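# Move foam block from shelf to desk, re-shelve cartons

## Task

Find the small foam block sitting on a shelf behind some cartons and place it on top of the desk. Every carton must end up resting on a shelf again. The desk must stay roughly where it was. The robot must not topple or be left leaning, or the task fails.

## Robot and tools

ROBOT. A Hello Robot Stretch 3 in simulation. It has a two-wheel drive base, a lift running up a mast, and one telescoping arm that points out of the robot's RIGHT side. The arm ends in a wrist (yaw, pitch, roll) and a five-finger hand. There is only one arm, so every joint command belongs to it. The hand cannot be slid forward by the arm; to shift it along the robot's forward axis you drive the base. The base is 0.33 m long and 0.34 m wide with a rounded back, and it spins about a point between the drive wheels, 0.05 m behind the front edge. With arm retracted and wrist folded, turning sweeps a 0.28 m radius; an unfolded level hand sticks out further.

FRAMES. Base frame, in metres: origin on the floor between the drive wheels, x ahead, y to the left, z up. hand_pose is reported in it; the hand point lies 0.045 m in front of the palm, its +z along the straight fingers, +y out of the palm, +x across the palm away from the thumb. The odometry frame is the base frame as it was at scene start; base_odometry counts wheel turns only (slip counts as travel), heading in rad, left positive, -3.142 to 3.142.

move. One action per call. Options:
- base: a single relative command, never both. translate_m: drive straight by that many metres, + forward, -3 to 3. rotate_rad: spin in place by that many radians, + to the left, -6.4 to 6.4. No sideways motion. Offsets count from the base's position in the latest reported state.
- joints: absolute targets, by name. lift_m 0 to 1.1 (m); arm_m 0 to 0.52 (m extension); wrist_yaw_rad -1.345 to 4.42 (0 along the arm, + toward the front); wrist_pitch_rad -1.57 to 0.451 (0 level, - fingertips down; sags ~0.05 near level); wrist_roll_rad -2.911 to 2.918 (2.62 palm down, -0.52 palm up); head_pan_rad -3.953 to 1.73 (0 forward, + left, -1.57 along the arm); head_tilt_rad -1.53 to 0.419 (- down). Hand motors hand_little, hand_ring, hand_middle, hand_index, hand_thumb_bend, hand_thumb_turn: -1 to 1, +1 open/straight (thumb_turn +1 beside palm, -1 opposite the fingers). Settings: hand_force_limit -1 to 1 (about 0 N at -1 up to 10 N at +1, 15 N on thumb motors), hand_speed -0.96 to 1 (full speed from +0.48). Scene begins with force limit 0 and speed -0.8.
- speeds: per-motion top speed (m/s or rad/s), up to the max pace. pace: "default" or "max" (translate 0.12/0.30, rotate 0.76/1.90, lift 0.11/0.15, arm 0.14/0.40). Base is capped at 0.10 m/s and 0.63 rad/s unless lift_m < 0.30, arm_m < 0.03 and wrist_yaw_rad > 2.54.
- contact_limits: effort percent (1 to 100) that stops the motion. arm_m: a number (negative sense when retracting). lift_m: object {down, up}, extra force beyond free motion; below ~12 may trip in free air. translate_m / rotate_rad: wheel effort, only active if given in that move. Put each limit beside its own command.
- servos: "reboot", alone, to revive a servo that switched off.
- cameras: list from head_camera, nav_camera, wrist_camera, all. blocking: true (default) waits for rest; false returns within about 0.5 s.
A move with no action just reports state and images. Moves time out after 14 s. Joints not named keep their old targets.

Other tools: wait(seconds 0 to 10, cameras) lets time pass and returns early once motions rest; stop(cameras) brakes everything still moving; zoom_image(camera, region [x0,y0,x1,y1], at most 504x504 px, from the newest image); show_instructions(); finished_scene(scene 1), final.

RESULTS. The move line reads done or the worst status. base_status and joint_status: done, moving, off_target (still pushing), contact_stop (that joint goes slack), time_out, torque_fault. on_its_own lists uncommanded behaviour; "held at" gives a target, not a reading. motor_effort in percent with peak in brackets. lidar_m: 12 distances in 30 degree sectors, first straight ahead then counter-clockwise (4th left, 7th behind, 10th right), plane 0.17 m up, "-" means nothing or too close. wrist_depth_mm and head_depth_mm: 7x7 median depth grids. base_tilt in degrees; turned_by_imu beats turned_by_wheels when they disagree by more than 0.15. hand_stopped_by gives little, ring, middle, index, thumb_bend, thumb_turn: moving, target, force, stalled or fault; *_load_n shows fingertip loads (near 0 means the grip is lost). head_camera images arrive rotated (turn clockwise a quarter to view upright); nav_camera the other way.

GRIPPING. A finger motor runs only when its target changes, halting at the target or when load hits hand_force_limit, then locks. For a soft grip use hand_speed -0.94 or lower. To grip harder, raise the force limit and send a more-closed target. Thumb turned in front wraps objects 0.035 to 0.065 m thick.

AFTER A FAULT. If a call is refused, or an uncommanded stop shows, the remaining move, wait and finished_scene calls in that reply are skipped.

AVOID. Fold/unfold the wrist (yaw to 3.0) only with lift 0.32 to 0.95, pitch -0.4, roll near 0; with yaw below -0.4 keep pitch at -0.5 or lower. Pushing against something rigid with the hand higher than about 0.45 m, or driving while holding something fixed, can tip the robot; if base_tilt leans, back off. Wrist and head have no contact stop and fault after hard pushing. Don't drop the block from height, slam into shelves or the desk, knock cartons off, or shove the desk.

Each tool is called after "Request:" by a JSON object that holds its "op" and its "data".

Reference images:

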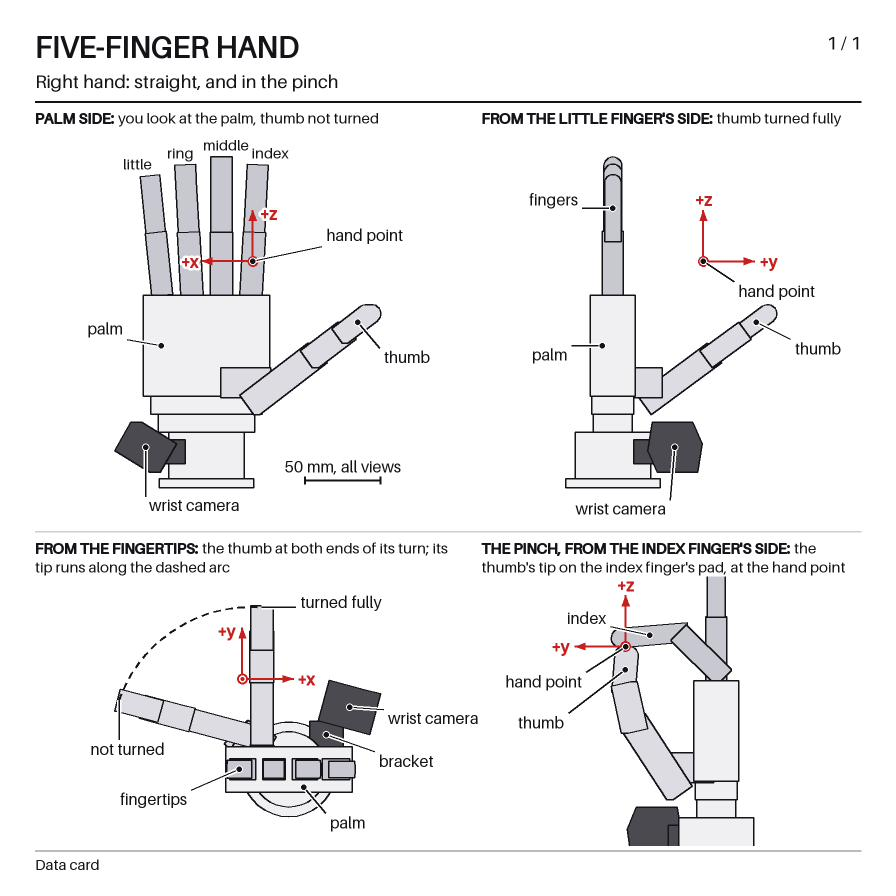

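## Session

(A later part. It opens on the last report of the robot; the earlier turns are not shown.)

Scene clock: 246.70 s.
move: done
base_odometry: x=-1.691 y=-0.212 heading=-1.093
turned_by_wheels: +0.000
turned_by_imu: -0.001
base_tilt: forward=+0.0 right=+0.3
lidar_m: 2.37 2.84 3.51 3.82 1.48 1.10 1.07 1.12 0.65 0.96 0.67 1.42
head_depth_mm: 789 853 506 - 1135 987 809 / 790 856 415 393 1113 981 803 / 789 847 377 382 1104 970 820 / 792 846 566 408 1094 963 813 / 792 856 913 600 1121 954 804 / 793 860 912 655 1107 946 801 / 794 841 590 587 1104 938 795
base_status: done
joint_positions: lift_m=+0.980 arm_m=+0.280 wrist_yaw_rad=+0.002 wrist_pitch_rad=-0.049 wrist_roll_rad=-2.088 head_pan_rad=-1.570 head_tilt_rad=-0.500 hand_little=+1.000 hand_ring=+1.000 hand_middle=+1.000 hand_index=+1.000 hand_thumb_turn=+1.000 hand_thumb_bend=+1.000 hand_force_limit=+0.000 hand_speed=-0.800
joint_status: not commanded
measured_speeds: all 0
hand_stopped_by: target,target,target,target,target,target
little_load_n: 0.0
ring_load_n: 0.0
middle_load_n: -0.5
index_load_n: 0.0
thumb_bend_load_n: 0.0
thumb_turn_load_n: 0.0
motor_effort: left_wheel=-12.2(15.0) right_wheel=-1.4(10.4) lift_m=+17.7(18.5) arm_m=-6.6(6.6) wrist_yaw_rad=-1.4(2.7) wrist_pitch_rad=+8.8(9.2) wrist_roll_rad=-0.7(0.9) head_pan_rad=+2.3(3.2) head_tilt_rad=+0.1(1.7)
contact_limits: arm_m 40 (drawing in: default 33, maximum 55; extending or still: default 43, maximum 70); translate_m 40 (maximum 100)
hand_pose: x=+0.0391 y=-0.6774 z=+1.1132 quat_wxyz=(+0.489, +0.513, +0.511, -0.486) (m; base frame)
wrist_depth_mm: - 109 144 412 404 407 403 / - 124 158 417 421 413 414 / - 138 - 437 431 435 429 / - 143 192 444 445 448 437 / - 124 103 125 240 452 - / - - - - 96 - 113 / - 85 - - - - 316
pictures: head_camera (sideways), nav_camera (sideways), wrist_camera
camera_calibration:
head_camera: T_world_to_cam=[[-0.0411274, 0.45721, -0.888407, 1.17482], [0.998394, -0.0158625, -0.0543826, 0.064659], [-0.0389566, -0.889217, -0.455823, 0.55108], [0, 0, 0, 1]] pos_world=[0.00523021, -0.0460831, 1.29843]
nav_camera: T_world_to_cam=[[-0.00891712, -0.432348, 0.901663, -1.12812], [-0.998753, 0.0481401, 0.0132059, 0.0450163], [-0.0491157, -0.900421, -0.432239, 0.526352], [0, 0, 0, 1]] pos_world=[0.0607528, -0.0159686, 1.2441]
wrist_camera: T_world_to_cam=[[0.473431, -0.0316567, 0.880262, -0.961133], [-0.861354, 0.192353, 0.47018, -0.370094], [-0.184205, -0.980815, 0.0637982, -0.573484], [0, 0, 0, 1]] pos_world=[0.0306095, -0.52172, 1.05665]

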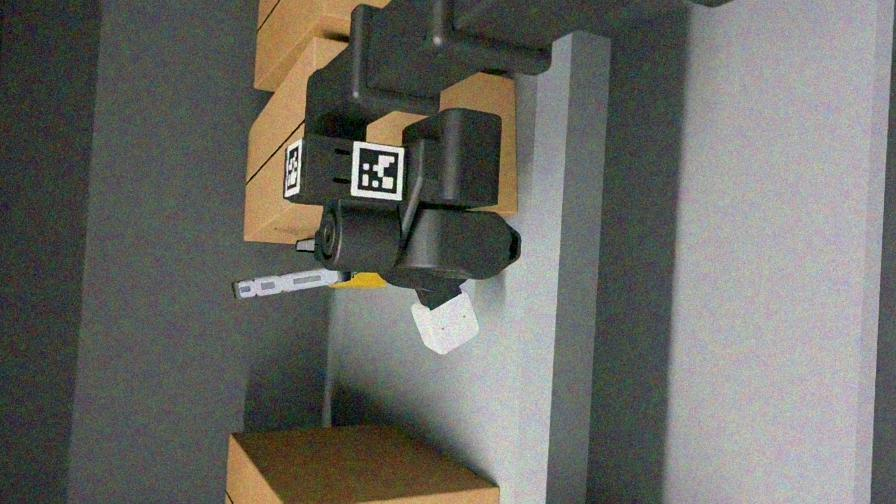

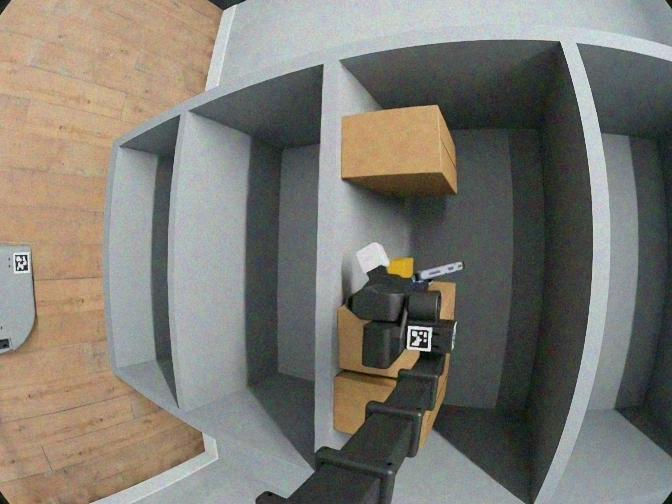

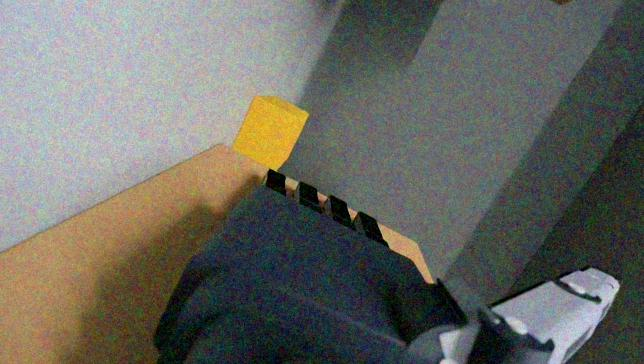

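Request:
{"op": "move", "data": {"base": {"translate_m": -0.07}, "speeds": {"translate_m": 0.05}, "contact_limits": {"translate_m": 40}, "cameras": ["head_camera", "nav_camera", "wrist_camera"]}}

Scene clock: 251.13 s.
move: done
base_odometry: x=-1.723 y=-0.150 heading=-1.093
turned_by_wheels: +0.000
turned_by_imu: -0.001
base_tilt: forward=+0.1 right=+0.3
lidar_m: 2.43 2.91 3.50 3.38 1.38 1.03 1.00 1.04 0.61 0.96 0.71 0.74
head_depth_mm: 789 851 501 - 970 930 809 / 787 852 415 393 1116 977 807 / 791 842 376 382 1108 966 816 / 791 844 565 407 1089 960 812 / 792 857 899 600 1119 954 807 / 790 855 912 658 1109 947 798 / 796 858 900 649 1103 937 798
base_status: done
joint_positions: lift_m=+0.980 arm_m=+0.280 wrist_yaw_rad=+0.002 wrist_pitch_rad=-0.049 wrist_roll_rad=-2.088 head_pan_rad=-1.570 head_tilt_rad=-0.500 hand_little=+1.000 hand_ring=+1.000 hand_middle=+1.000 hand_index=+1.000 hand_thumb_turn=+1.000 hand_thumb_bend=+1.000 hand_force_limit=+0.000 hand_speed=-0.800
joint_status: not commanded
measured_speeds: all 0
hand_stopped_by: target,target,target,target,target,target
little_load_n: 0.0
ring_load_n: 0.0
middle_load_n: 0.0
index_load_n: 0.0
thumb_bend_load_n: 0.0
thumb_turn_load_n: 0.0
motor_effort: left_wheel=-12.4(15.2) right_wheel=-2.4(8.7) lift_m=+22.4(22.4) arm_m=-14.2(15.4) wrist_yaw_rad=-0.6(2.5) wrist_pitch_rad=+8.9(9.1) wrist_roll_rad=-0.6(0.8) head_pan_rad=+2.1(2.5) head_tilt_rad=+0.1(2.4)
contact_limits: arm_m 40 (drawing in: default 33, maximum 55; extending or still: default 43, maximum 70); translate_m 40 (maximum 100)
hand_pose: x=+0.0391 y=-0.6774 z=+1.1132 quat_wxyz=(+0.489, +0.513, +0.511, -0.486) (m; base frame)
wrist_depth_mm: - 110 146 408 406 398 404 / - 121 165 414 427 420 417 / - 138 398 434 437 429 429 / - 144 192 453 445 442 434 / - 122 102 124 247 452 - / - - - - 96 - 113 / - 85 - - - - 316
pictures: head_camera (sideways), nav_camera (sideways), wrist_camera
camera_calibration:
head_camera: T_world_to_cam=[[-0.0411274, 0.45721, -0.888407, 1.17482], [0.998394, -0.0158625, -0.0543826, 0.064659], [-0.0389566, -0.889217, -0.455823, 0.55108], [0, 0, 0, 1]] pos_world=[0.00523021, -0.0460831, 1.29843]
nav_camera: T_world_to_cam=[[-0.00891712, -0.432348, 0.901663, -1.12812], [-0.998753, 0.0481401, 0.0132059, 0.0450163], [-0.0491157, -0.900421, -0.432239, 0.526352], [0, 0, 0, 1]] pos_world=[0.0607528, -0.0159686, 1.2441]
wrist_camera: T_world_to_cam=[[0.473431, -0.0316567, 0.880262, -0.961133], [-0.861354, 0.192353, 0.47018, -0.370094], [-0.184205, -0.980815, 0.0637982, -0.573484], [0, 0, 0, 1]] pos_world=[0.0306095, -0.52172, 1.05665]

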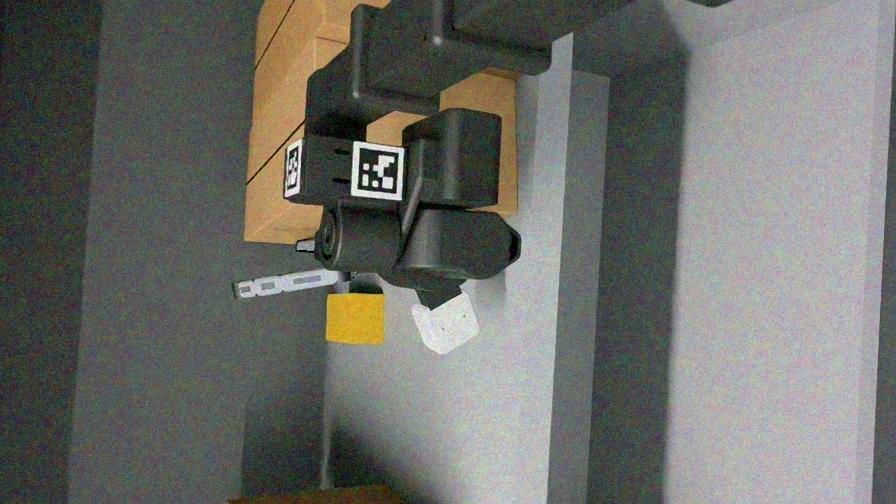

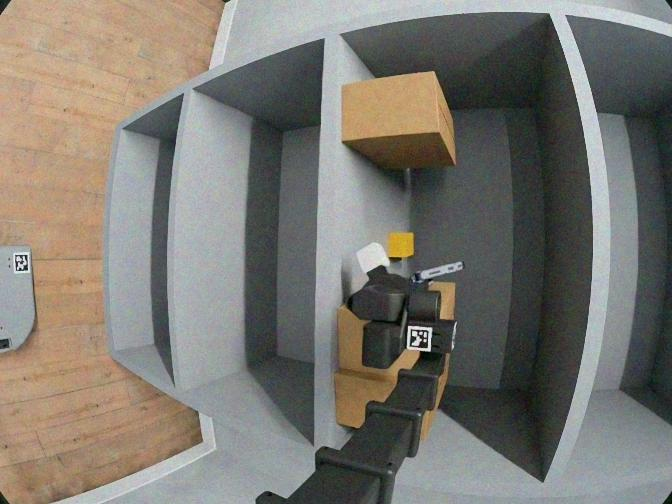

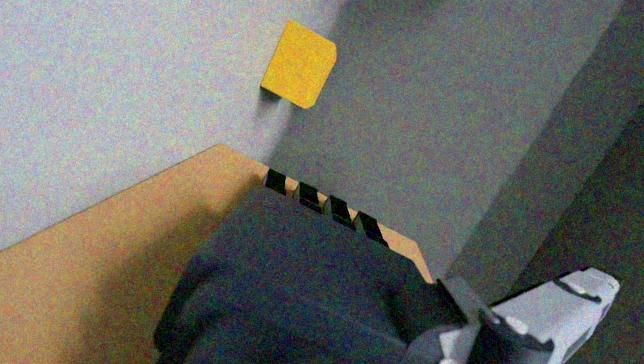

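Request:
{"op": "zoom_image", "data": {"camera": "head_camera", "region": [290, 260, 430, 380]}}

Request:
{"op": "zoom_image", "data": {"camera": "wrist_camera", "region": [220, 0, 380, 140]}}

Scaled by 3.600 from the camera's 896x504 image, which has a finer 1280x720 frame.

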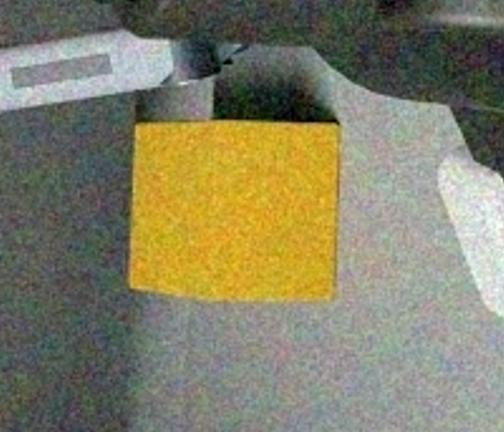

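Scaled by 3.150.

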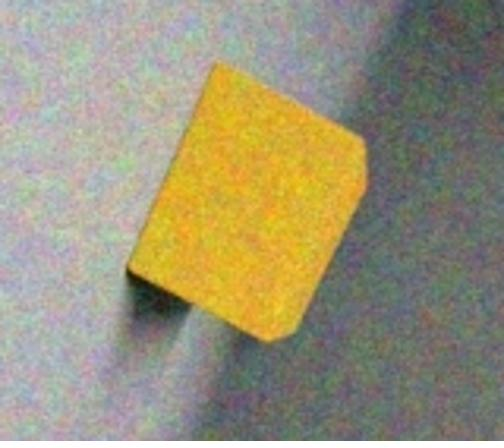

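Request:
{"op": "move", "data": {"base": {"translate_m": 0.03}}}

Request:
{"op": "move", "data": {"joints": {"arm_m": 0.0}}}

Request:
{"op": "move", "data": {"base": {"translate_m": 0.0955}, "joints": {"wrist_roll_rad": 1.05, "wrist_pitch_rad": 0.05, "hand_thumb_turn": -1, "hand_speed": 0.4, "lift_m": 0.96}, "cameras": ["head_camera", "wrist_camera", "nav_camera"]}}

Scene clock: 325.23 s.
move: done
base_odometry: x=-1.709 y=-0.177 heading=-1.093
turned_by_wheels: +0.000
turned_by_imu: -0.001
base_tilt: forward=+0.0 right=+0.3
lidar_m: 2.41 2.87 3.50 3.37 1.42 1.06 1.03 1.07 0.63 0.96 0.69 1.43
head_depth_mm: 789 851 504 - 1059 954 812 / 788 851 416 393 1117 977 804 / 790 851 377 381 1105 966 820 / 789 859 564 408 1090 961 813 / 790 857 908 599 1119 954 808 / 792 857 914 656 1111 949 800 / 794 850 726 645 1094 939 796
base_status: done
joint_positions: lift_m=+0.980 arm_m=+0.280 wrist_yaw_rad=+0.002 wrist_pitch_rad=-0.049 wrist_roll_rad=-2.088 head_pan_rad=-1.570 head_tilt_rad=-0.500 hand_little=+1.000 hand_ring=+1.000 hand_middle=+1.000 hand_index=+1.000 hand_thumb_turn=+1.000 hand_thumb_bend=+1.000 hand_force_limit=+0.000 hand_speed=-0.800
joint_status: not commanded
measured_speeds: all 0
hand_stopped_by: target,target,target,target,target,target
little_load_n: 0.0
ring_load_n: 0.0
middle_load_n: 0.0
index_load_n: 0.0
thumb_bend_load_n: 0.0
thumb_turn_load_n: 0.0
motor_effort: left_wheel=+4.5(7.6) right_wheel=+9.0(14.4) lift_m=+26.2(26.3) arm_m=-11.9(12.4) wrist_yaw_rad=-1.0(2.7) wrist_pitch_rad=+9.0(9.1) wrist_roll_rad=-0.6(0.9) head_pan_rad=+1.6(2.3) head_tilt_rad=+1.9(3.3)
contact_limits: arm_m 40 (drawing in: default 33, maximum 55; extending or still: default 43, maximum 70)
hand_pose: x=+0.0391 y=-0.6774 z=+1.1132 quat_wxyz=(+0.489, +0.513, +0.511, -0.486) (m; base frame)
wrist_depth_mm: - 109 144 411 404 404 405 / - 123 164 416 416 416 416 / - 138 - 436 429 427 429 / - 142 230 449 448 442 439 / - 161 99 125 - 453 - / 124 137 - - 96 - 113 / - 116 - - - - 314
pictures: none

Scene clock: 328.50 s.
move: done
base_odometry: x=-1.709 y=-0.177 heading=-1.093
turned_by_wheels: +0.000
turned_by_imu: -0.001
base_tilt: forward=+0.0 right=+0.3
lidar_m: 2.41 2.87 3.51 3.37 1.42 1.06 1.03 1.08 0.63 0.96 0.69 1.42
head_depth_mm: 788 854 517 540 559 - - / 787 852 511 542 574 - - / 790 855 568 567 563 - - / 793 855 918 410 305 - - / 794 854 900 603 1120 1009 784 / 792 859 912 657 1112 1005 784 / 792 849 727 647 1099 939 796
base_status: not commanded
joint_positions: lift_m=+0.980 arm_m=+0.000 wrist_yaw_rad=+0.002 wrist_pitch_rad=-0.049 wrist_roll_rad=-2.088 head_pan_rad=-1.570 head_tilt_rad=-0.500 hand_little=+1.000 hand_ring=+1.000 hand_middle=+1.000 hand_index=+1.000 hand_thumb_turn=+1.000 hand_thumb_bend=+1.000 hand_force_limit=+0.000 hand_speed=-0.800
joint_status: all done
measured_speeds: all 0
hand_stopped_by: target,target,target,target,target,target
little_load_n: 0.0
ring_load_n: 0.0
middle_load_n: 0.0
index_load_n: 0.0
thumb_bend_load_n: 0.0
thumb_turn_load_n: 0.0
motor_effort: left_wheel=+4.5(4.9) right_wheel=+9.1(9.4) lift_m=+29.4(29.4) arm_m=-13.7(19.8) wrist_yaw_rad=-1.3(2.4) wrist_pitch_rad=+8.9(9.2) wrist_roll_rad=-0.8(0.8) head_pan_rad=+0.8(2.2) head_tilt_rad=+1.4(3.5)
hand_pose: x=+0.0391 y=-0.3974 z=+1.1132 quat_wxyz=(+0.489, +0.513, +0.511, -0.486) (m; base frame)
wrist_depth_mm: - - - - - - - / 694 - - - - - - / 721 - - - - - - / - - 304 462 - - - / - - 100 125 733 - - / - - - - 96 - 113 / - - - - - - 315
pictures: none

Scene clock: 330.73 s.
move: done
base_odometry: x=-1.665 y=-0.261 heading=-1.093
turned_by_wheels: +0.000
turned_by_imu: -0.001
base_tilt: forward=+0.0 right=+0.3
lidar_m: 2.32 2.78 3.50 3.81 1.56 1.16 1.12 0.70 0.69 0.96 0.63 1.43
head_depth_mm: 789 854 534 546 1125 - - / 792 856 659 624 555 - - / 791 858 913 687 555 - - / 792 858 910 646 314 - - / 791 858 916 668 1123 975 826 / 793 851 638 599 1111 949 804 / 796 843 500 540 1104 935 798
base_status: done
joint_positions: lift_m=+0.960 arm_m=+0.000 wrist_yaw_rad=+0.002 wrist_pitch_rad=-0.003 wrist_roll_rad=+1.048 head_pan_rad=-1.570 head_tilt_rad=-0.500 hand_little=+1.000 hand_ring=+1.000 hand_middle=+1.000 hand_index=+1.000 hand_thumb_turn=-1.000 hand_thumb_bend=+1.000 hand_force_limit=+0.000 hand_speed=+0.400
joint_status: all done
measured_speeds: all 0
hand_stopped_by: target,target,target,target,target,target
little_load_n: 0.0
ring_load_n: 0.0
middle_load_n: 0.0
index_load_n: 0.0
thumb_bend_load_n: 0.0
thumb_turn_load_n: 0.5
motor_effort: left_wheel=+5.8(11.4) right_wheel=+7.8(12.8) lift_m=+23.8(24.6) arm_m=-3.1(13.3) wrist_yaw_rad=-0.9(2.7) wrist_pitch_rad=+9.5(11.6) wrist_roll_rad=+0.6(4.4) head_pan_rad=+1.5(1.9) head_tilt_rad=+3.7(3.7)
hand_pose: x=-0.0811 y=-0.3974 z=+1.0431 quat_wxyz=(+0.499, +0.501, -0.500, +0.500) (m; base frame)
wrist_depth_mm: 332 - 662 355 266 259 - / - - - - 390 102 - / - - - - - 92 693 / - - - - - - 729 / - - - 125 - 750 - / - - - - - - - / - - - - - - -
pictures: head_camera (sideways), nav_camera (sideways), wrist_camera
camera_calibration:
head_camera: T_world_to_cam=[[-0.0411274, 0.45721, -0.888407, 1.17482], [0.998394, -0.0158625, -0.0543826, 0.064659], [-0.0389566, -0.889217, -0.455823, 0.55108], [0, 0, 0, 1]] pos_world=[0.00523021, -0.0460831, 1.29843]
nav_camera: T_world_to_cam=[[-0.00891712, -0.432348, 0.901663, -1.12812], [-0.998753, 0.0481401, 0.0132059, 0.0450163], [-0.0491157, -0.900421, -0.432239, 0.526352], [0, 0, 0, 1]] pos_world=[0.0607528, -0.0159686, 1.2441]
wrist_camera: T_world_to_cam=[[-0.478246, 0.0140387, -0.878114, 0.941488], [0.858176, 0.2199, -0.463872, 0.630006], [0.186585, -0.975421, -0.117214, -0.0954288], [0, 0, 0, 1]] pos_world=[-0.0725882, -0.244839, 1.10779]

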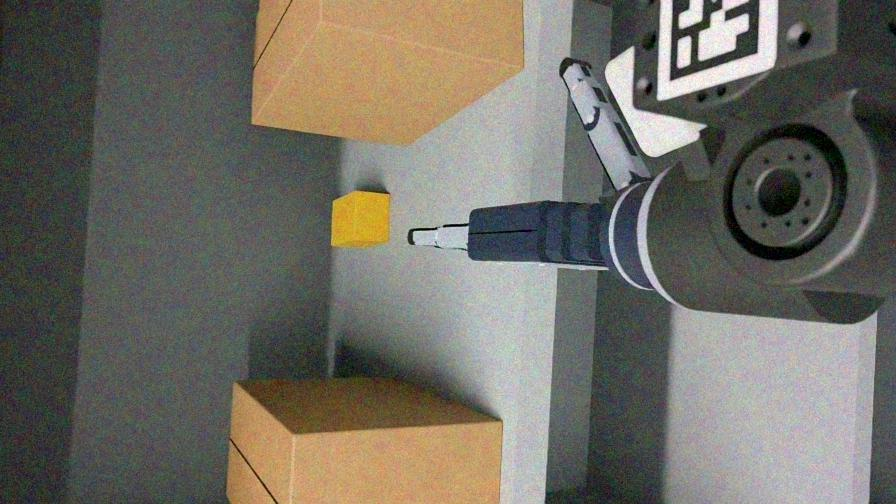

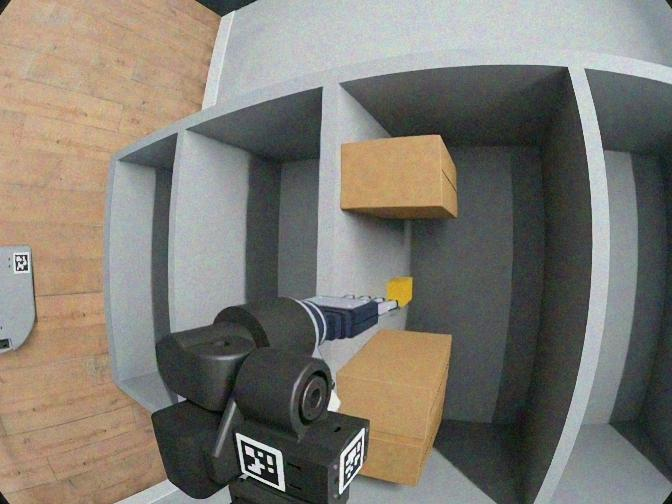

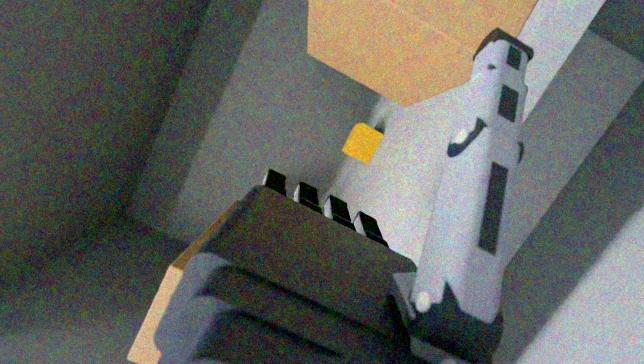

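Request:
{"op": "zoom_image", "data": {"camera": "head_camera", "region": [300, 160, 480, 290]}}

Request:
{"op": "zoom_image", "data": {"camera": "wrist_camera", "region": [300, 100, 420, 190]}}

Scaled by 2.800 from the camera's 896x504 image, which has a finer 1280x720 frame.

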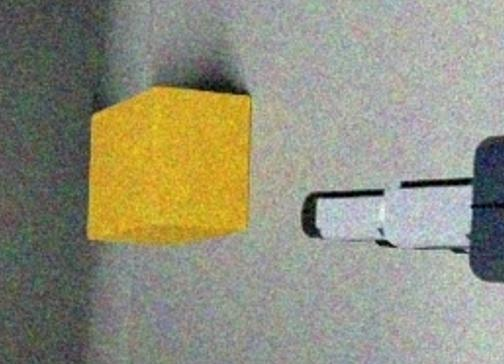

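Scaled by 4.200.

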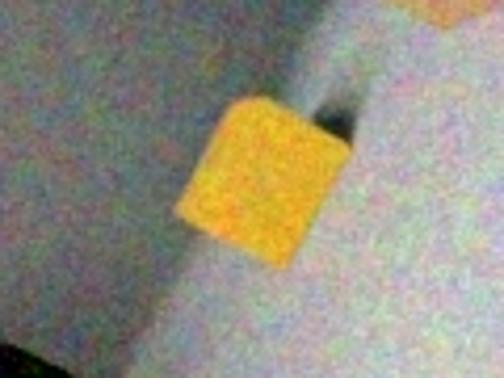

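Request:
{"op": "move", "data": {"base": {"translate_m": 0.007}, "joints": {"lift_m": 0.953}}}

Request:
{"op": "move", "data": {"joints": {"arm_m": 0.33}, "contact_limits": {"arm_m": 35}, "cameras": ["head_camera", "wrist_camera", "nav_camera"]}}

Scene clock: 363.07 s.
move: done
base_odometry: x=-1.662 y=-0.268 heading=-1.093
turned_by_wheels: +0.000
turned_by_imu: -0.001
base_tilt: forward=+0.0 right=+0.3
lidar_m: 2.31 2.77 3.46 3.82 1.57 1.17 1.13 0.70 0.70 0.96 0.63 1.43
head_depth_mm: 792 857 547 548 1128 - - / 792 857 678 641 562 - - / 792 856 910 686 562 - - / 793 857 911 673 328 - - / 797 858 911 666 1119 979 807 / 794 849 601 595 1110 948 800 / 797 850 502 541 1090 937 796
base_status: done
joint_positions: lift_m=+0.953 arm_m=+0.000 wrist_yaw_rad=+0.002 wrist_pitch_rad=-0.001 wrist_roll_rad=+1.048 head_pan_rad=-1.570 head_tilt_rad=-0.500 hand_little=+1.000 hand_ring=+1.000 hand_middle=+1.000 hand_index=+1.000 hand_thumb_turn=-1.000 hand_thumb_bend=+1.000 hand_force_limit=+0.000 hand_speed=+0.400
joint_status: all done
measured_speeds: all 0
hand_stopped_by: target,target,target,target,target,target
little_load_n: 0.0
ring_load_n: 0.0
middle_load_n: 0.0
index_load_n: 0.0
thumb_bend_load_n: 0.0
thumb_turn_load_n: 0.0
motor_effort: left_wheel=+4.8(9.9) right_wheel=+6.9(11.6) lift_m=+17.7(31.9) arm_m=+14.6(14.6) wrist_yaw_rad=-1.7(2.4) wrist_pitch_rad=+9.3(9.5) wrist_roll_rad=+0.5(0.7) head_pan_rad=+0.7(1.3) head_tilt_rad=+3.2(4.4)
hand_pose: x=-0.0811 y=-0.3974 z=+1.0364 quat_wxyz=(+0.499, +0.501, -0.500, +0.500) (m; base frame)
wrist_depth_mm: 334 - - 370 281 256 653 / - - - - 408 102 - / - - - - - 92 709 / - 757 - 638 - - - / - - - 125 - 743 - / - - - - - - - / - - - - - - -
pictures: none

Scene clock: 366.70 s.
move: done
base_odometry: x=-1.662 y=-0.268 heading=-1.093
turned_by_wheels: +0.000
turned_by_imu: -0.001
base_tilt: forward=+0.0 right=+0.3
lidar_m: 2.31 2.77 3.50 3.82 1.57 1.17 1.13 0.70 0.70 0.96 0.63 1.43
head_depth_mm: 789 859 548 366 - 985 811 / 790 857 640 366 1120 976 805 / 794 858 475 437 1110 971 818 / 796 857 901 466 1094 961 813 / 793 861 913 667 1122 952 808 / 795 851 601 597 1111 945 801 / 795 851 501 540 1092 934 797
base_status: not commanded
joint_positions: lift_m=+0.953 arm_m=+0.330 wrist_yaw_rad=+0.002 wrist_pitch_rad=-0.001 wrist_roll_rad=+1.048 head_pan_rad=-1.570 head_tilt_rad=-0.500 hand_little=+1.000 hand_ring=+1.000 hand_middle=+1.000 hand_index=+1.000 hand_thumb_turn=-1.000 hand_thumb_bend=+1.000 hand_force_limit=+0.000 hand_speed=+0.400
joint_status: all done
measured_speeds: all 0
hand_stopped_by: target,target,target,target,target,target
little_load_n: 0.0
ring_load_n: 0.0
middle_load_n: 0.0
index_load_n: 0.0
thumb_bend_load_n: 0.0
thumb_turn_load_n: 0.0
motor_effort: left_wheel=+4.7(5.2) right_wheel=+6.7(7.1) lift_m=+21.3(21.5) arm_m=+15.5(20.3) wrist_yaw_rad=-1.9(2.7) wrist_pitch_rad=+9.3(9.5) wrist_roll_rad=+0.6(0.8) head_pan_rad=+0.4(1.5) head_tilt_rad=+3.2(4.4)
contact_limits: arm_m 35 (drawing in: default 33, maximum 55; extending or still: default 43, maximum 70)
hand_pose: x=-0.0810 y=-0.7275 z=+1.0364 quat_wxyz=(+0.499, +0.501, -0.500, +0.500) (m; base frame)
wrist_depth_mm: 355 356 358 354 352 156 133 / 375 370 368 372 369 102 150 / 383 385 386 381 375 93 129 / 406 401 397 397 - 154 123 / 419 414 - 125 - 136 118 / 433 - - - - - 105 / - - - - - - 97
pictures: head_camera (sideways), nav_camera (sideways), wrist_camera
camera_calibration:
head_camera: T_world_to_cam=[[-0.0411411, 0.456932, -0.88855, 1.17499], [0.998394, -0.0158751, -0.0543908, 0.0646691], [-0.0389588, -0.88936, -0.455545, 0.550711], [0, 0, 0, 1]] pos_world=[0.00523016, -0.046084, 1.29843]
nav_camera: T_world_to_cam=[[-0.00890555, -0.432026, 0.901817, -1.12831], [-0.998753, 0.0481384, 0.0131985, 0.0450256], [-0.0491141, -0.900575, -0.431916, 0.525949], [0, 0, 0, 1]] pos_world=[0.0607528, -0.0159686, 1.2441]
wrist_camera: T_world_to_cam=[[-0.47798, 0.0129365, -0.878275, 0.939629], [0.858327, 0.219268, -0.463893, 0.699046], [0.186577, -0.975579, -0.115909, -0.419651], [0, 0, 0, 1]] pos_world=[-0.0725891, -0.574836, 1.10089]

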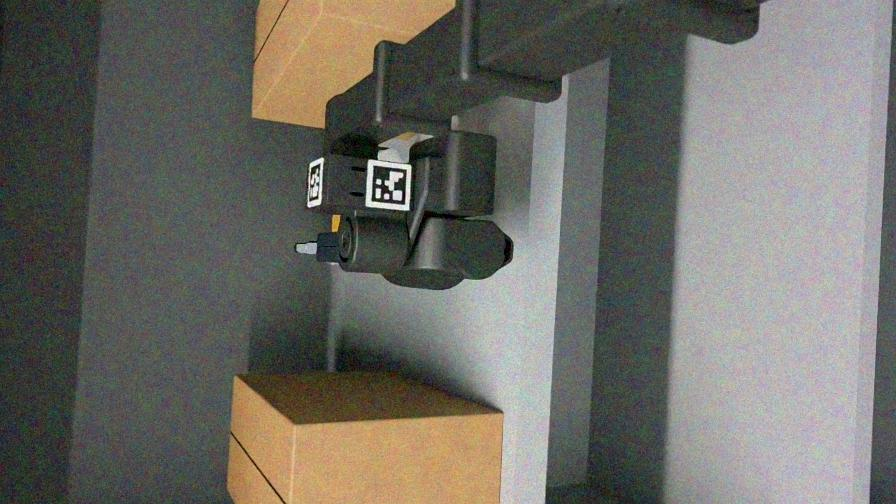

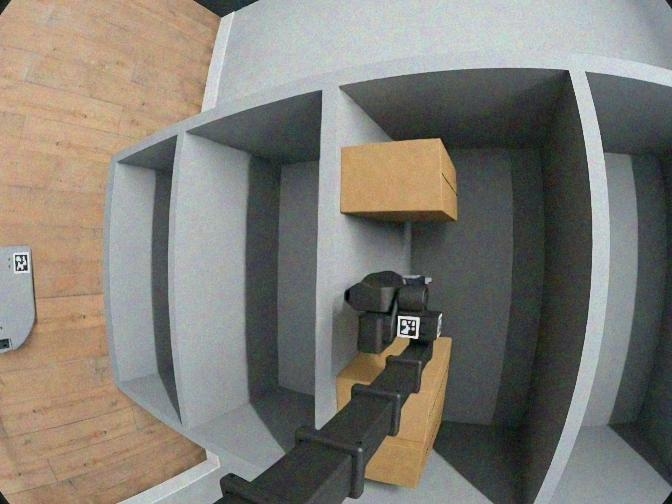

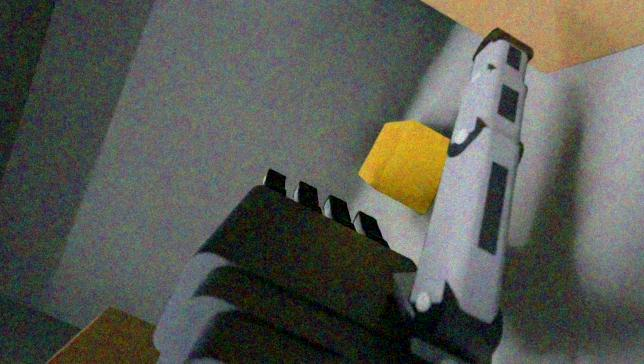

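Request:
{"op": "zoom_image", "data": {"camera": "wrist_camera", "region": [340, 100, 480, 240]}}

Scaled by 3.600.

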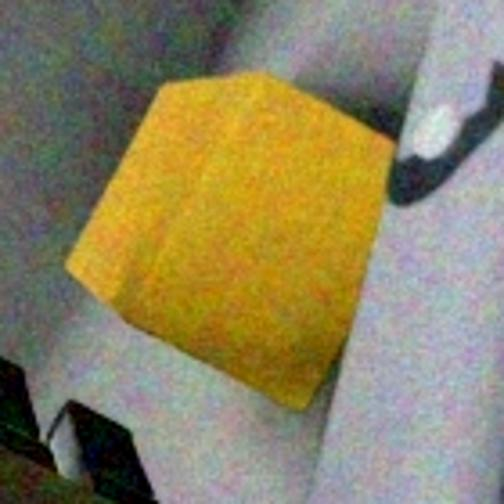

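Request:
{"op": "move", "data": {"joints": {"arm_m": 0.44}, "contact_limits": {"arm_m": 30}, "cameras": ["wrist_camera"]}}

Request:
{"op": "move", "data": {"joints": {"lift_m": 0.94}, "contact_limits": {"lift_m": {"down": 15}}, "speeds": {"lift_m": 0.03}, "cameras": ["wrist_camera", "head_camera"]}}

Scene clock: 389.60 s.
move: done
base_odometry: x=-1.662 y=-0.268 heading=-1.093
turned_by_wheels: +0.000
turned_by_imu: -0.001
base_tilt: forward=+0.0 right=+0.3
lidar_m: 2.30 2.77 3.48 3.81 1.57 1.17 1.13 0.70 0.70 0.96 0.63 1.43
head_depth_mm: 791 854 547 316 - 930 809 / 792 855 538 335 1114 978 807 / 795 860 533 622 1104 970 820 / 795 855 555 610 1093 961 812 / 794 859 914 668 1119 952 807 / 794 849 600 597 1107 946 801 / 796 851 501 540 1086 936 795
base_status: not commanded
joint_positions: lift_m=+0.953 arm_m=+0.440 wrist_yaw_rad=+0.002 wrist_pitch_rad=-0.001 wrist_roll_rad=+1.048 head_pan_rad=-1.570 head_tilt_rad=-0.500 hand_little=+1.000 hand_ring=+1.000 hand_middle=+1.000 hand_index=+1.000 hand_thumb_turn=-1.000 hand_thumb_bend=+1.000 hand_force_limit=+0.000 hand_speed=+0.400
joint_status: all done
measured_speeds: all 0
hand_stopped_by: target,target,target,target,target,target
little_load_n: 0.0
ring_load_n: 0.0
middle_load_n: 0.0
index_load_n: 0.0
thumb_bend_load_n: 0.0
thumb_turn_load_n: 0.0
motor_effort: left_wheel=+4.6(4.9) right_wheel=+6.9(7.0) lift_m=+27.3(27.3) arm_m=+16.5(22.6) wrist_yaw_rad=-0.8(2.6) wrist_pitch_rad=+9.3(9.5) wrist_roll_rad=+0.4(0.7) head_pan_rad=+0.3(1.1) head_tilt_rad=+4.5(4.5)
contact_limits: arm_m 30 (drawing in: default 33, maximum 55; extending or still: default 43, maximum 70)
hand_pose: x=-0.0810 y=-0.8374 z=+1.0364 quat_wxyz=(+0.499, +0.501, -0.500, +0.500) (m; base frame)
wrist_depth_mm: 256 253 256 253 253 248 155 / 267 264 264 262 263 102 135 / 276 275 274 273 272 92 128 / 285 286 284 283 - - 121 / 296 296 100 125 - 130 118 / 311 - - - - - 103 / 327 - - - - - 97
pictures: wrist_camera
camera_calibration:
wrist_camera: T_world_to_cam=[[-0.47798, 0.0129365, -0.878275, 0.941052], [0.858327, 0.219268, -0.463893, 0.723165], [0.186577, -0.975579, -0.115909, -0.526964], [0, 0, 0, 1]] pos_world=[-0.0725891, -0.684836, 1.10089]

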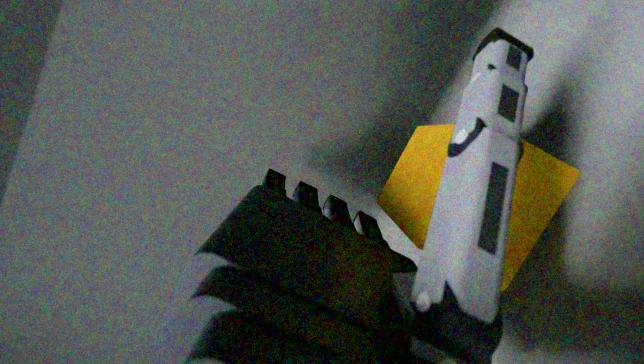

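Scene clock: 390.47 s.
move: done
base_odometry: x=-1.662 y=-0.268 heading=-1.093
turned_by_wheels: +0.000
turned_by_imu: +0.000
base_tilt: forward=+0.0 right=+0.3
lidar_m: 2.30 2.77 3.47 3.81 1.57 1.16 1.13 0.70 0.70 0.96 0.63 1.42
head_depth_mm: 790 853 548 351 - 927 808 / 792 859 639 368 1113 980 808 / 792 858 568 591 1103 973 820 / 793 857 639 586 1099 962 814 / 793 859 912 667 1122 954 806 / 796 851 601 595 1111 945 801 / 794 853 501 540 1087 939 798
base_status: not commanded
joint_positions: lift_m=+0.940 arm_m=+0.440 wrist_yaw_rad=+0.002 wrist_pitch_rad=-0.001 wrist_roll_rad=+1.048 head_pan_rad=-1.570 head_tilt_rad=-0.500 hand_little=+1.000 hand_ring=+1.000 hand_middle=+1.000 hand_index=+1.000 hand_thumb_turn=-1.000 hand_thumb_bend=+1.000 hand_force_limit=+0.000 hand_speed=+0.400
joint_status: all done
measured_speeds: all 0
hand_stopped_by: target,target,target,target,target,target
little_load_n: 0.0
ring_load_n: 0.0
middle_load_n: 0.5
index_load_n: 0.0
thumb_bend_load_n: 0.0
thumb_turn_load_n: 0.0
motor_effort: left_wheel=+4.4(4.9) right_wheel=+6.6(7.0) lift_m=+18.2(24.9) arm_m=+15.5(16.5) wrist_yaw_rad=-1.7(2.4) wrist_pitch_rad=+9.0(9.3) wrist_roll_rad=+0.5(0.7) head_pan_rad=-0.4(0.7) head_tilt_rad=+2.5(4.1)
contact_limits: arm_m 30 (drawing in: default 33, maximum 55; extending or still: default 43, maximum 70); lift_m down 15 (down: maximum 72; up: maximum 65)
hand_pose: x=-0.0810 y=-0.8375 z=+1.0235 quat_wxyz=(+0.499, +0.501, -0.500, +0.500) (m; base frame)
wrist_depth_mm: 256 257 253 256 255 250 146 / 267 264 264 263 264 103 130 / 277 276 276 274 269 93 116 / 285 285 282 282 - - 107 / 297 295 99 124 - 120 98 / 311 - - - - 116 93 / 324 - - - - 105 90
pictures: head_camera (sideways), wrist_camera
camera_calibration:
head_camera: T_world_to_cam=[[-0.0411411, 0.456932, -0.88855, 1.17499], [0.998394, -0.0158751, -0.0543908, 0.0646691], [-0.0389588, -0.88936, -0.455545, 0.550711], [0, 0, 0, 1]] pos_world=[0.00523016, -0.046084, 1.29843]
wrist_camera: T_world_to_cam=[[-0.477952, 0.0124035, -0.878298, 0.929385], [0.858339, 0.218997, -0.463998, 0.717111], [0.18659, -0.975647, -0.115317, -0.529148], [0, 0, 0, 1]] pos_world=[-0.0725891, -0.684835, 1.088]

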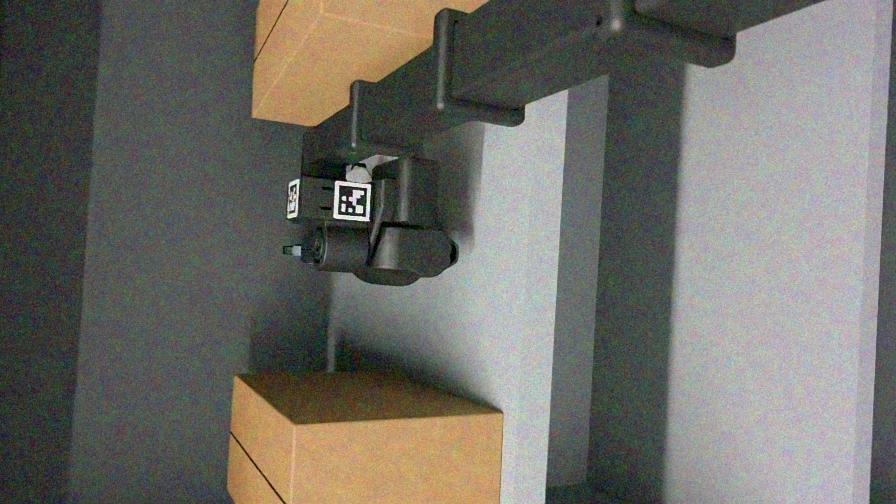

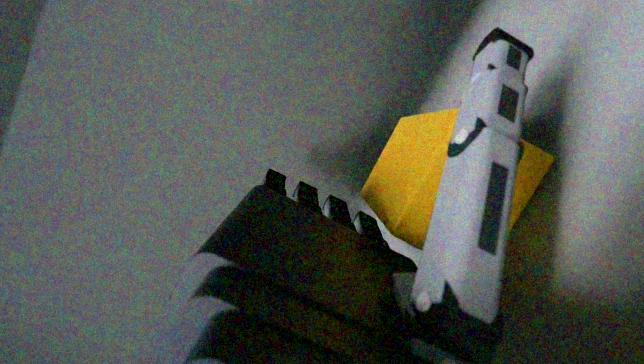

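Request:
{"op": "move", "data": {"joints": {"arm_m": 0.458}, "contact_limits": {"arm_m": 25}, "cameras": ["wrist_camera"]}}

Request:
{"op": "move", "data": {"joints": {"hand_speed": -0.85, "hand_force_limit": -0.5, "hand_thumb_bend": -0.6}, "cameras": ["wrist_camera"]}}

Scene clock: 400.53 s.
move: done
base_odometry: x=-1.662 y=-0.268 heading=-1.093
turned_by_wheels: +0.000
turned_by_imu: -0.001
base_tilt: forward=+0.0 right=+0.3
lidar_m: 2.31 2.78 3.46 3.81 1.56 1.17 1.13 0.70 0.70 0.96 0.63 1.43
head_depth_mm: 791 856 548 330 - - 809 / 790 858 607 344 1114 979 806 / 794 856 576 616 1106 971 817 / 794 856 639 610 1095 963 813 / 796 860 911 666 1120 953 809 / 795 851 602 596 1116 945 801 / 793 850 501 538 1088 938 797
base_status: not commanded
joint_positions: lift_m=+0.940 arm_m=+0.458 wrist_yaw_rad=+0.002 wrist_pitch_rad=-0.001 wrist_roll_rad=+1.048 head_pan_rad=-1.570 head_tilt_rad=-0.500 hand_little=+1.000 hand_ring=+1.000 hand_middle=+1.000 hand_index=+1.000 hand_thumb_turn=-1.000 hand_thumb_bend=+1.000 hand_force_limit=+0.000 hand_speed=+0.400
joint_status: all done
measured_speeds: all 0
hand_stopped_by: target,target,target,target,target,target
little_load_n: 0.0
ring_load_n: 0.0
middle_load_n: 0.0
index_load_n: 0.0
thumb_bend_load_n: 0.0
thumb_turn_load_n: 0.0
motor_effort: left_wheel=+4.7(5.0) right_wheel=+7.0(7.0) lift_m=+17.9(18.2) arm_m=+16.1(21.3) wrist_yaw_rad=-0.3(2.4) wrist_pitch_rad=+9.1(9.3) wrist_roll_rad=+0.6(0.7) head_pan_rad=-0.2(0.7) head_tilt_rad=+2.9(3.8)
contact_limits: arm_m 25 (drawing in: default 33, maximum 55; extending or still: default 43, maximum 70); lift_m down 15 (down: maximum 72; up: maximum 65)
hand_pose: x=-0.0810 y=-0.8555 z=+1.0235 quat_wxyz=(+0.499, +0.501, -0.500, +0.500) (m; base frame)
wrist_depth_mm: 240 240 238 239 238 234 147 / 247 246 245 246 245 104 129 / 257 258 257 256 251 93 116 / 267 270 263 261 - 116 108 / 280 276 99 125 - 118 99 / 291 290 - - - 115 93 / 302 - - - - 105 91
pictures: wrist_camera
camera_calibration:
wrist_camera: T_world_to_cam=[[-0.477952, 0.0124035, -0.878298, 0.929609], [0.858339, 0.218997, -0.463998, 0.721053], [0.18659, -0.975647, -0.115317, -0.54671], [0, 0, 0, 1]] pos_world=[-0.0725891, -0.702835, 1.088]

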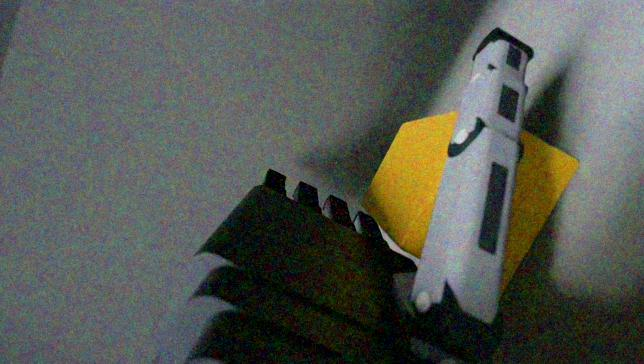

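Scene clock: 407.17 s.
move: off_target
base_odometry: x=-1.662 y=-0.268 heading=-1.093
turned_by_wheels: +0.000
turned_by_imu: -0.001
base_tilt: forward=+0.0 right=+0.3
lidar_m: 2.31 2.77 3.49 3.80 1.57 1.16 1.13 0.70 0.70 0.96 0.63 1.43
head_depth_mm: 792 855 547 330 - - 809 / 793 857 606 344 1114 978 808 / 792 860 576 617 1102 969 817 / 794 856 638 610 1095 962 813 / 792 859 912 666 1126 953 807 / 794 849 601 596 1113 950 802 / 795 851 502 541 1093 938 795
base_status: not commanded
joint_positions: lift_m=+0.940 arm_m=+0.458 wrist_yaw_rad=+0.002 wrist_pitch_rad=-0.001 wrist_roll_rad=+1.048 head_pan_rad=-1.570 head_tilt_rad=-0.500 hand_little=+1.000 hand_ring=+1.000 hand_middle=+1.000 hand_index=+1.000 hand_thumb_turn=-1.000 hand_thumb_bend=+0.631 hand_force_limit=-0.500 hand_speed=-0.850
joint_status: hand_thumb_bend off_target (ended at +0.631, target -0.600); the others done
measured_speeds: all 0
hand_stopped_by: target,target,target,target,force,target
little_load_n: 0.0
ring_load_n: 0.0
middle_load_n: 0.0
index_load_n: 0.0
thumb_bend_load_n: 3.5
thumb_turn_load_n: -0.5
motor_effort: left_wheel=+4.6(5.0) right_wheel=+6.6(7.1) lift_m=+18.0(18.2) arm_m=+8.1(16.0) wrist_yaw_rad=-1.3(3.1) wrist_pitch_rad=+9.1(9.4) wrist_roll_rad=+0.6(0.7) head_pan_rad=-1.0(1.4) head_tilt_rad=+3.7(4.9)
contact_limits: arm_m 25 (drawing in: default 33, maximum 55; extending or still: default 43, maximum 70); lift_m down 15 (down: maximum 72; up: maximum 65)
hand_pose: x=-0.0810 y=-0.8555 z=+1.0235 quat_wxyz=(+0.499, +0.501, -0.500, +0.500) (m; base frame)
wrist_depth_mm: 239 237 240 237 236 236 146 / 249 248 246 246 245 228 130 / 259 256 257 256 250 102 116 / 269 267 264 265 - 126 107 / 278 274 100 121 - 124 99 / 288 292 - - - 115 93 / 303 - - - - 105 91
pictures: wrist_camera
camera_calibration:
wrist_camera: T_world_to_cam=[[-0.477952, 0.0124035, -0.878298, 0.929609], [0.858339, 0.218997, -0.463998, 0.721053], [0.18659, -0.975647, -0.115317, -0.54671], [0, 0, 0, 1]] pos_world=[-0.0725891, -0.702835, 1.088]

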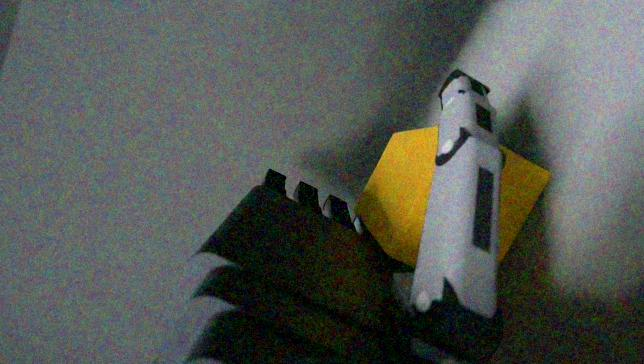

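Request:
{"op": "move", "data": {"joints": {"hand_speed": -0.8, "hand_force_limit": -0.3, "hand_index": -1, "hand_middle": -1, "hand_ring": -0.2, "hand_little": -0.2}, "cameras": ["wrist_camera"]}}

Request:
{"op": "move", "data": {"joints": {"hand_speed": -0.9, "hand_force_limit": 0.0, "hand_thumb_bend": -0.5}, "cameras": ["wrist_camera"]}}

Scene clock: 417.47 s.
move: off_target
base_odometry: x=-1.662 y=-0.268 heading=-1.093
turned_by_wheels: +0.000
turned_by_imu: -0.001
base_tilt: forward=+0.0 right=+0.3
lidar_m: 2.31 2.77 3.49 3.82 1.57 1.17 1.13 0.70 0.70 0.96 0.63 1.43
head_depth_mm: 791 858 548 330 - - 807 / 793 854 607 344 1113 977 808 / 792 857 577 617 1108 968 820 / 794 857 638 611 1096 959 814 / 793 857 913 667 1126 955 809 / 793 851 602 597 1107 944 801 / 794 849 501 539 1083 940 798
base_status: not commanded
joint_positions: lift_m=+0.940 arm_m=+0.458 wrist_yaw_rad=+0.002 wrist_pitch_rad=-0.001 wrist_roll_rad=+1.049 head_pan_rad=-1.570 head_tilt_rad=-0.500 hand_little=-0.200 hand_ring=-0.200 hand_middle=-1.000 hand_index=+0.984 hand_thumb_turn=-1.000 hand_thumb_bend=+0.631 hand_force_limit=-0.300 hand_speed=-0.800
joint_status: hand_index off_target (ended at +0.984, target -1.000); the others done
measured_speeds: all 0
hand_stopped_by: target,target,target,force,force,target
little_load_n: 0.0
ring_load_n: 0.0
middle_load_n: 0.0
index_load_n: 3.5
thumb_bend_load_n: 4.5
thumb_turn_load_n: 0.0
motor_effort: left_wheel=+4.5(5.0) right_wheel=+6.9(7.1) lift_m=+18.1(18.3) arm_m=-0.3(4.5) wrist_yaw_rad=-1.7(2.8) wrist_pitch_rad=+9.2(9.4) wrist_roll_rad=+0.2(0.6) head_pan_rad=-1.6(2.0) head_tilt_rad=+1.2(4.0)
contact_limits: arm_m 25 (drawing in: default 33, maximum 55; extending or still: default 43, maximum 70); lift_m down 15 (down: maximum 72; up: maximum 65)
hand_pose: x=-0.0810 y=-0.8555 z=+1.0235 quat_wxyz=(+0.499, +0.501, -0.500, +0.500) (m; base frame)
wrist_depth_mm: 240 239 238 236 238 236 147 / 247 248 245 247 243 227 130 / 259 257 255 158 185 102 116 / 269 267 263 157 113 126 107 / 277 274 99 125 - 124 99 / 290 288 - - - 115 93 / 302 - - - - 105 91
pictures: wrist_camera
camera_calibration:
wrist_camera: T_world_to_cam=[[-0.477352, 0.012421, -0.878625, 0.929973], [0.858651, 0.219032, -0.463404, 0.720541], [0.186691, -0.975639, -0.11522, -0.546783], [0, 0, 0, 1]] pos_world=[-0.0726906, -0.702835, 1.088]

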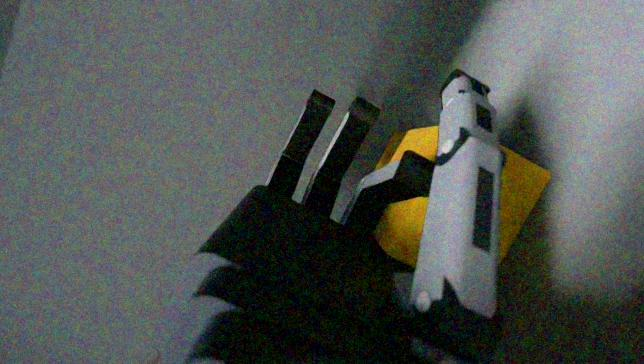

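Scene clock: 418.07 s.
move: off_target
base_odometry: x=-1.662 y=-0.268 heading=-1.093
turned_by_wheels: +0.000
turned_by_imu: +0.000
base_tilt: forward=+0.0 right=+0.3
lidar_m: 2.30 2.76 3.51 3.82 1.57 1.16 1.13 0.70 0.70 0.96 0.63 1.42
head_depth_mm: 789 856 548 330 - - 809 / 790 855 608 344 1113 982 806 / 791 858 577 615 1105 968 820 / 792 858 639 611 1096 959 812 / 792 857 912 667 1120 956 809 / 795 849 600 595 1114 944 800 / 792 851 501 540 1087 937 796
base_status: not commanded
joint_positions: lift_m=+0.940 arm_m=+0.458 wrist_yaw_rad=+0.002 wrist_pitch_rad=-0.001 wrist_roll_rad=+1.049 head_pan_rad=-1.570 head_tilt_rad=-0.500 hand_little=-0.200 hand_ring=-0.200 hand_middle=-1.000 hand_index=+0.984 hand_thumb_turn=-1.000 hand_thumb_bend=+0.604 hand_force_limit=+0.000 hand_speed=-0.900
joint_status: hand_thumb_bend off_target (ended at +0.604, target -0.500); the others done
measured_speeds: all 0
hand_stopped_by: target,target,target,force,force,target
little_load_n: 0.0
ring_load_n: 0.5
middle_load_n: 0.0
index_load_n: 5.0
thumb_bend_load_n: 8.0
thumb_turn_load_n: -0.5
motor_effort: left_wheel=+4.6(5.0) right_wheel=+6.9(7.0) lift_m=+17.9(18.2) arm_m=-0.9(1.1) wrist_yaw_rad=-1.2(2.6) wrist_pitch_rad=+9.1(9.4) wrist_roll_rad=+0.3(0.3) head_pan_rad=-1.6(2.1) head_tilt_rad=+1.3(4.3)
contact_limits: arm_m 25 (drawing in: default 33, maximum 55; extending or still: default 43, maximum 70); lift_m down 15 (down: maximum 72; up: maximum 65)
hand_pose: x=-0.0810 y=-0.8555 z=+1.0235 quat_wxyz=(+0.499, +0.501, -0.500, +0.500) (m; base frame)
wrist_depth_mm: 240 240 239 239 237 237 146 / 250 248 249 245 247 226 130 / 257 256 256 157 186 107 116 / 268 266 265 159 113 126 107 / 277 278 99 125 - 123 99 / 288 289 - - - 115 93 / 303 - - - - 105 91
pictures: wrist_camera
camera_calibration:
wrist_camera: T_world_to_cam=[[-0.477352, 0.012421, -0.878625, 0.929973], [0.858651, 0.219032, -0.463404, 0.720541], [0.186691, -0.975639, -0.11522, -0.546783], [0, 0, 0, 1]] pos_world=[-0.0726906, -0.702835, 1.088]

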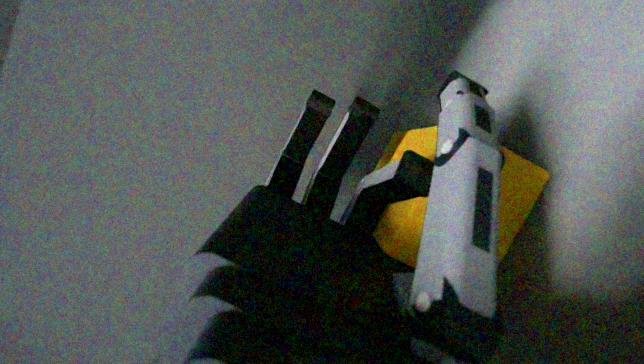

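Request:
{"op": "move", "data": {"joints": {"lift_m": 0.97}, "speeds": {"lift_m": 0.03}, "cameras": ["wrist_camera"]}}

Scene clock: 422.77 s.
move: done
base_odometry: x=-1.662 y=-0.268 heading=-1.093
turned_by_wheels: +0.000
turned_by_imu: -0.001
base_tilt: forward=+0.0 right=+0.3
lidar_m: 2.31 2.76 3.47 3.82 1.57 1.17 1.13 0.70 0.70 0.96 0.63 1.42
head_depth_mm: 791 854 539 310 1139 960 811 / 791 856 436 387 1116 979 806 / 792 856 539 654 1109 970 818 / 792 858 566 642 1098 961 813 / 791 860 914 668 1122 954 808 / 794 848 602 597 1107 943 802 / 793 853 501 539 1088 939 795
base_status: not commanded
joint_positions: lift_m=+0.970 arm_m=+0.458 wrist_yaw_rad=+0.002 wrist_pitch_rad=-0.001 wrist_roll_rad=+1.049 head_pan_rad=-1.570 head_tilt_rad=-0.500 hand_little=-0.200 hand_ring=-0.200 hand_middle=-1.000 hand_index=+0.984 hand_thumb_turn=-1.000 hand_thumb_bend=+0.604 hand_force_limit=+0.000 hand_speed=-0.900
joint_status: all done
measured_speeds: all 0
hand_stopped_by: target,target,target,force,force,target
little_load_n: 0.0
ring_load_n: 0.0
middle_load_n: 0.0
index_load_n: 5.0
thumb_bend_load_n: 7.5
thumb_turn_load_n: -0.5
motor_effort: left_wheel=+4.7(5.0) right_wheel=+6.3(7.1) lift_m=+35.3(38.4) arm_m=-6.4(6.5) wrist_yaw_rad=-0.5(2.7) wrist_pitch_rad=+8.9(9.4) wrist_roll_rad=+0.3(0.4) head_pan_rad=-1.6(2.4) head_tilt_rad=+2.8(3.3)
contact_limits: arm_m 25 (drawing in: default 33, maximum 55; extending or still: default 43, maximum 70)
hand_pose: x=-0.0810 y=-0.8555 z=+1.0534 quat_wxyz=(+0.499, +0.501, -0.500, +0.500) (m; base frame)
wrist_depth_mm: 240 239 238 237 236 236 223 / 248 248 248 247 243 244 154 / 259 257 257 158 186 - 147 / 268 269 266 158 113 - 141 / 279 276 99 125 - 156 129 / 288 289 - - - 152 115 / 301 - - - - 138 -
pictures: wrist_camera
camera_calibration:
wrist_camera: T_world_to_cam=[[-0.477253, 0.0125368, -0.878677, 0.956478], [0.858707, 0.219076, -0.46328, 0.734341], [0.186689, -0.975627, -0.11532, -0.543207], [0, 0, 0, 1]] pos_world=[-0.0726909, -0.702835, 1.118]

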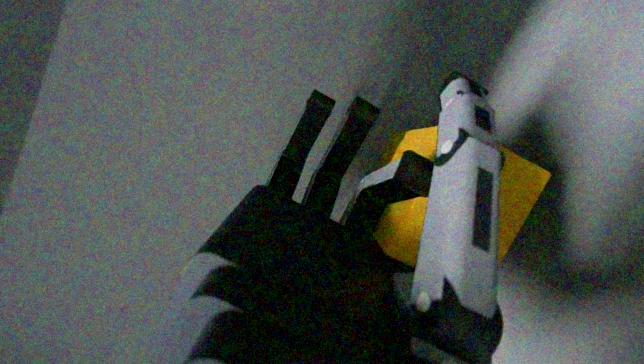

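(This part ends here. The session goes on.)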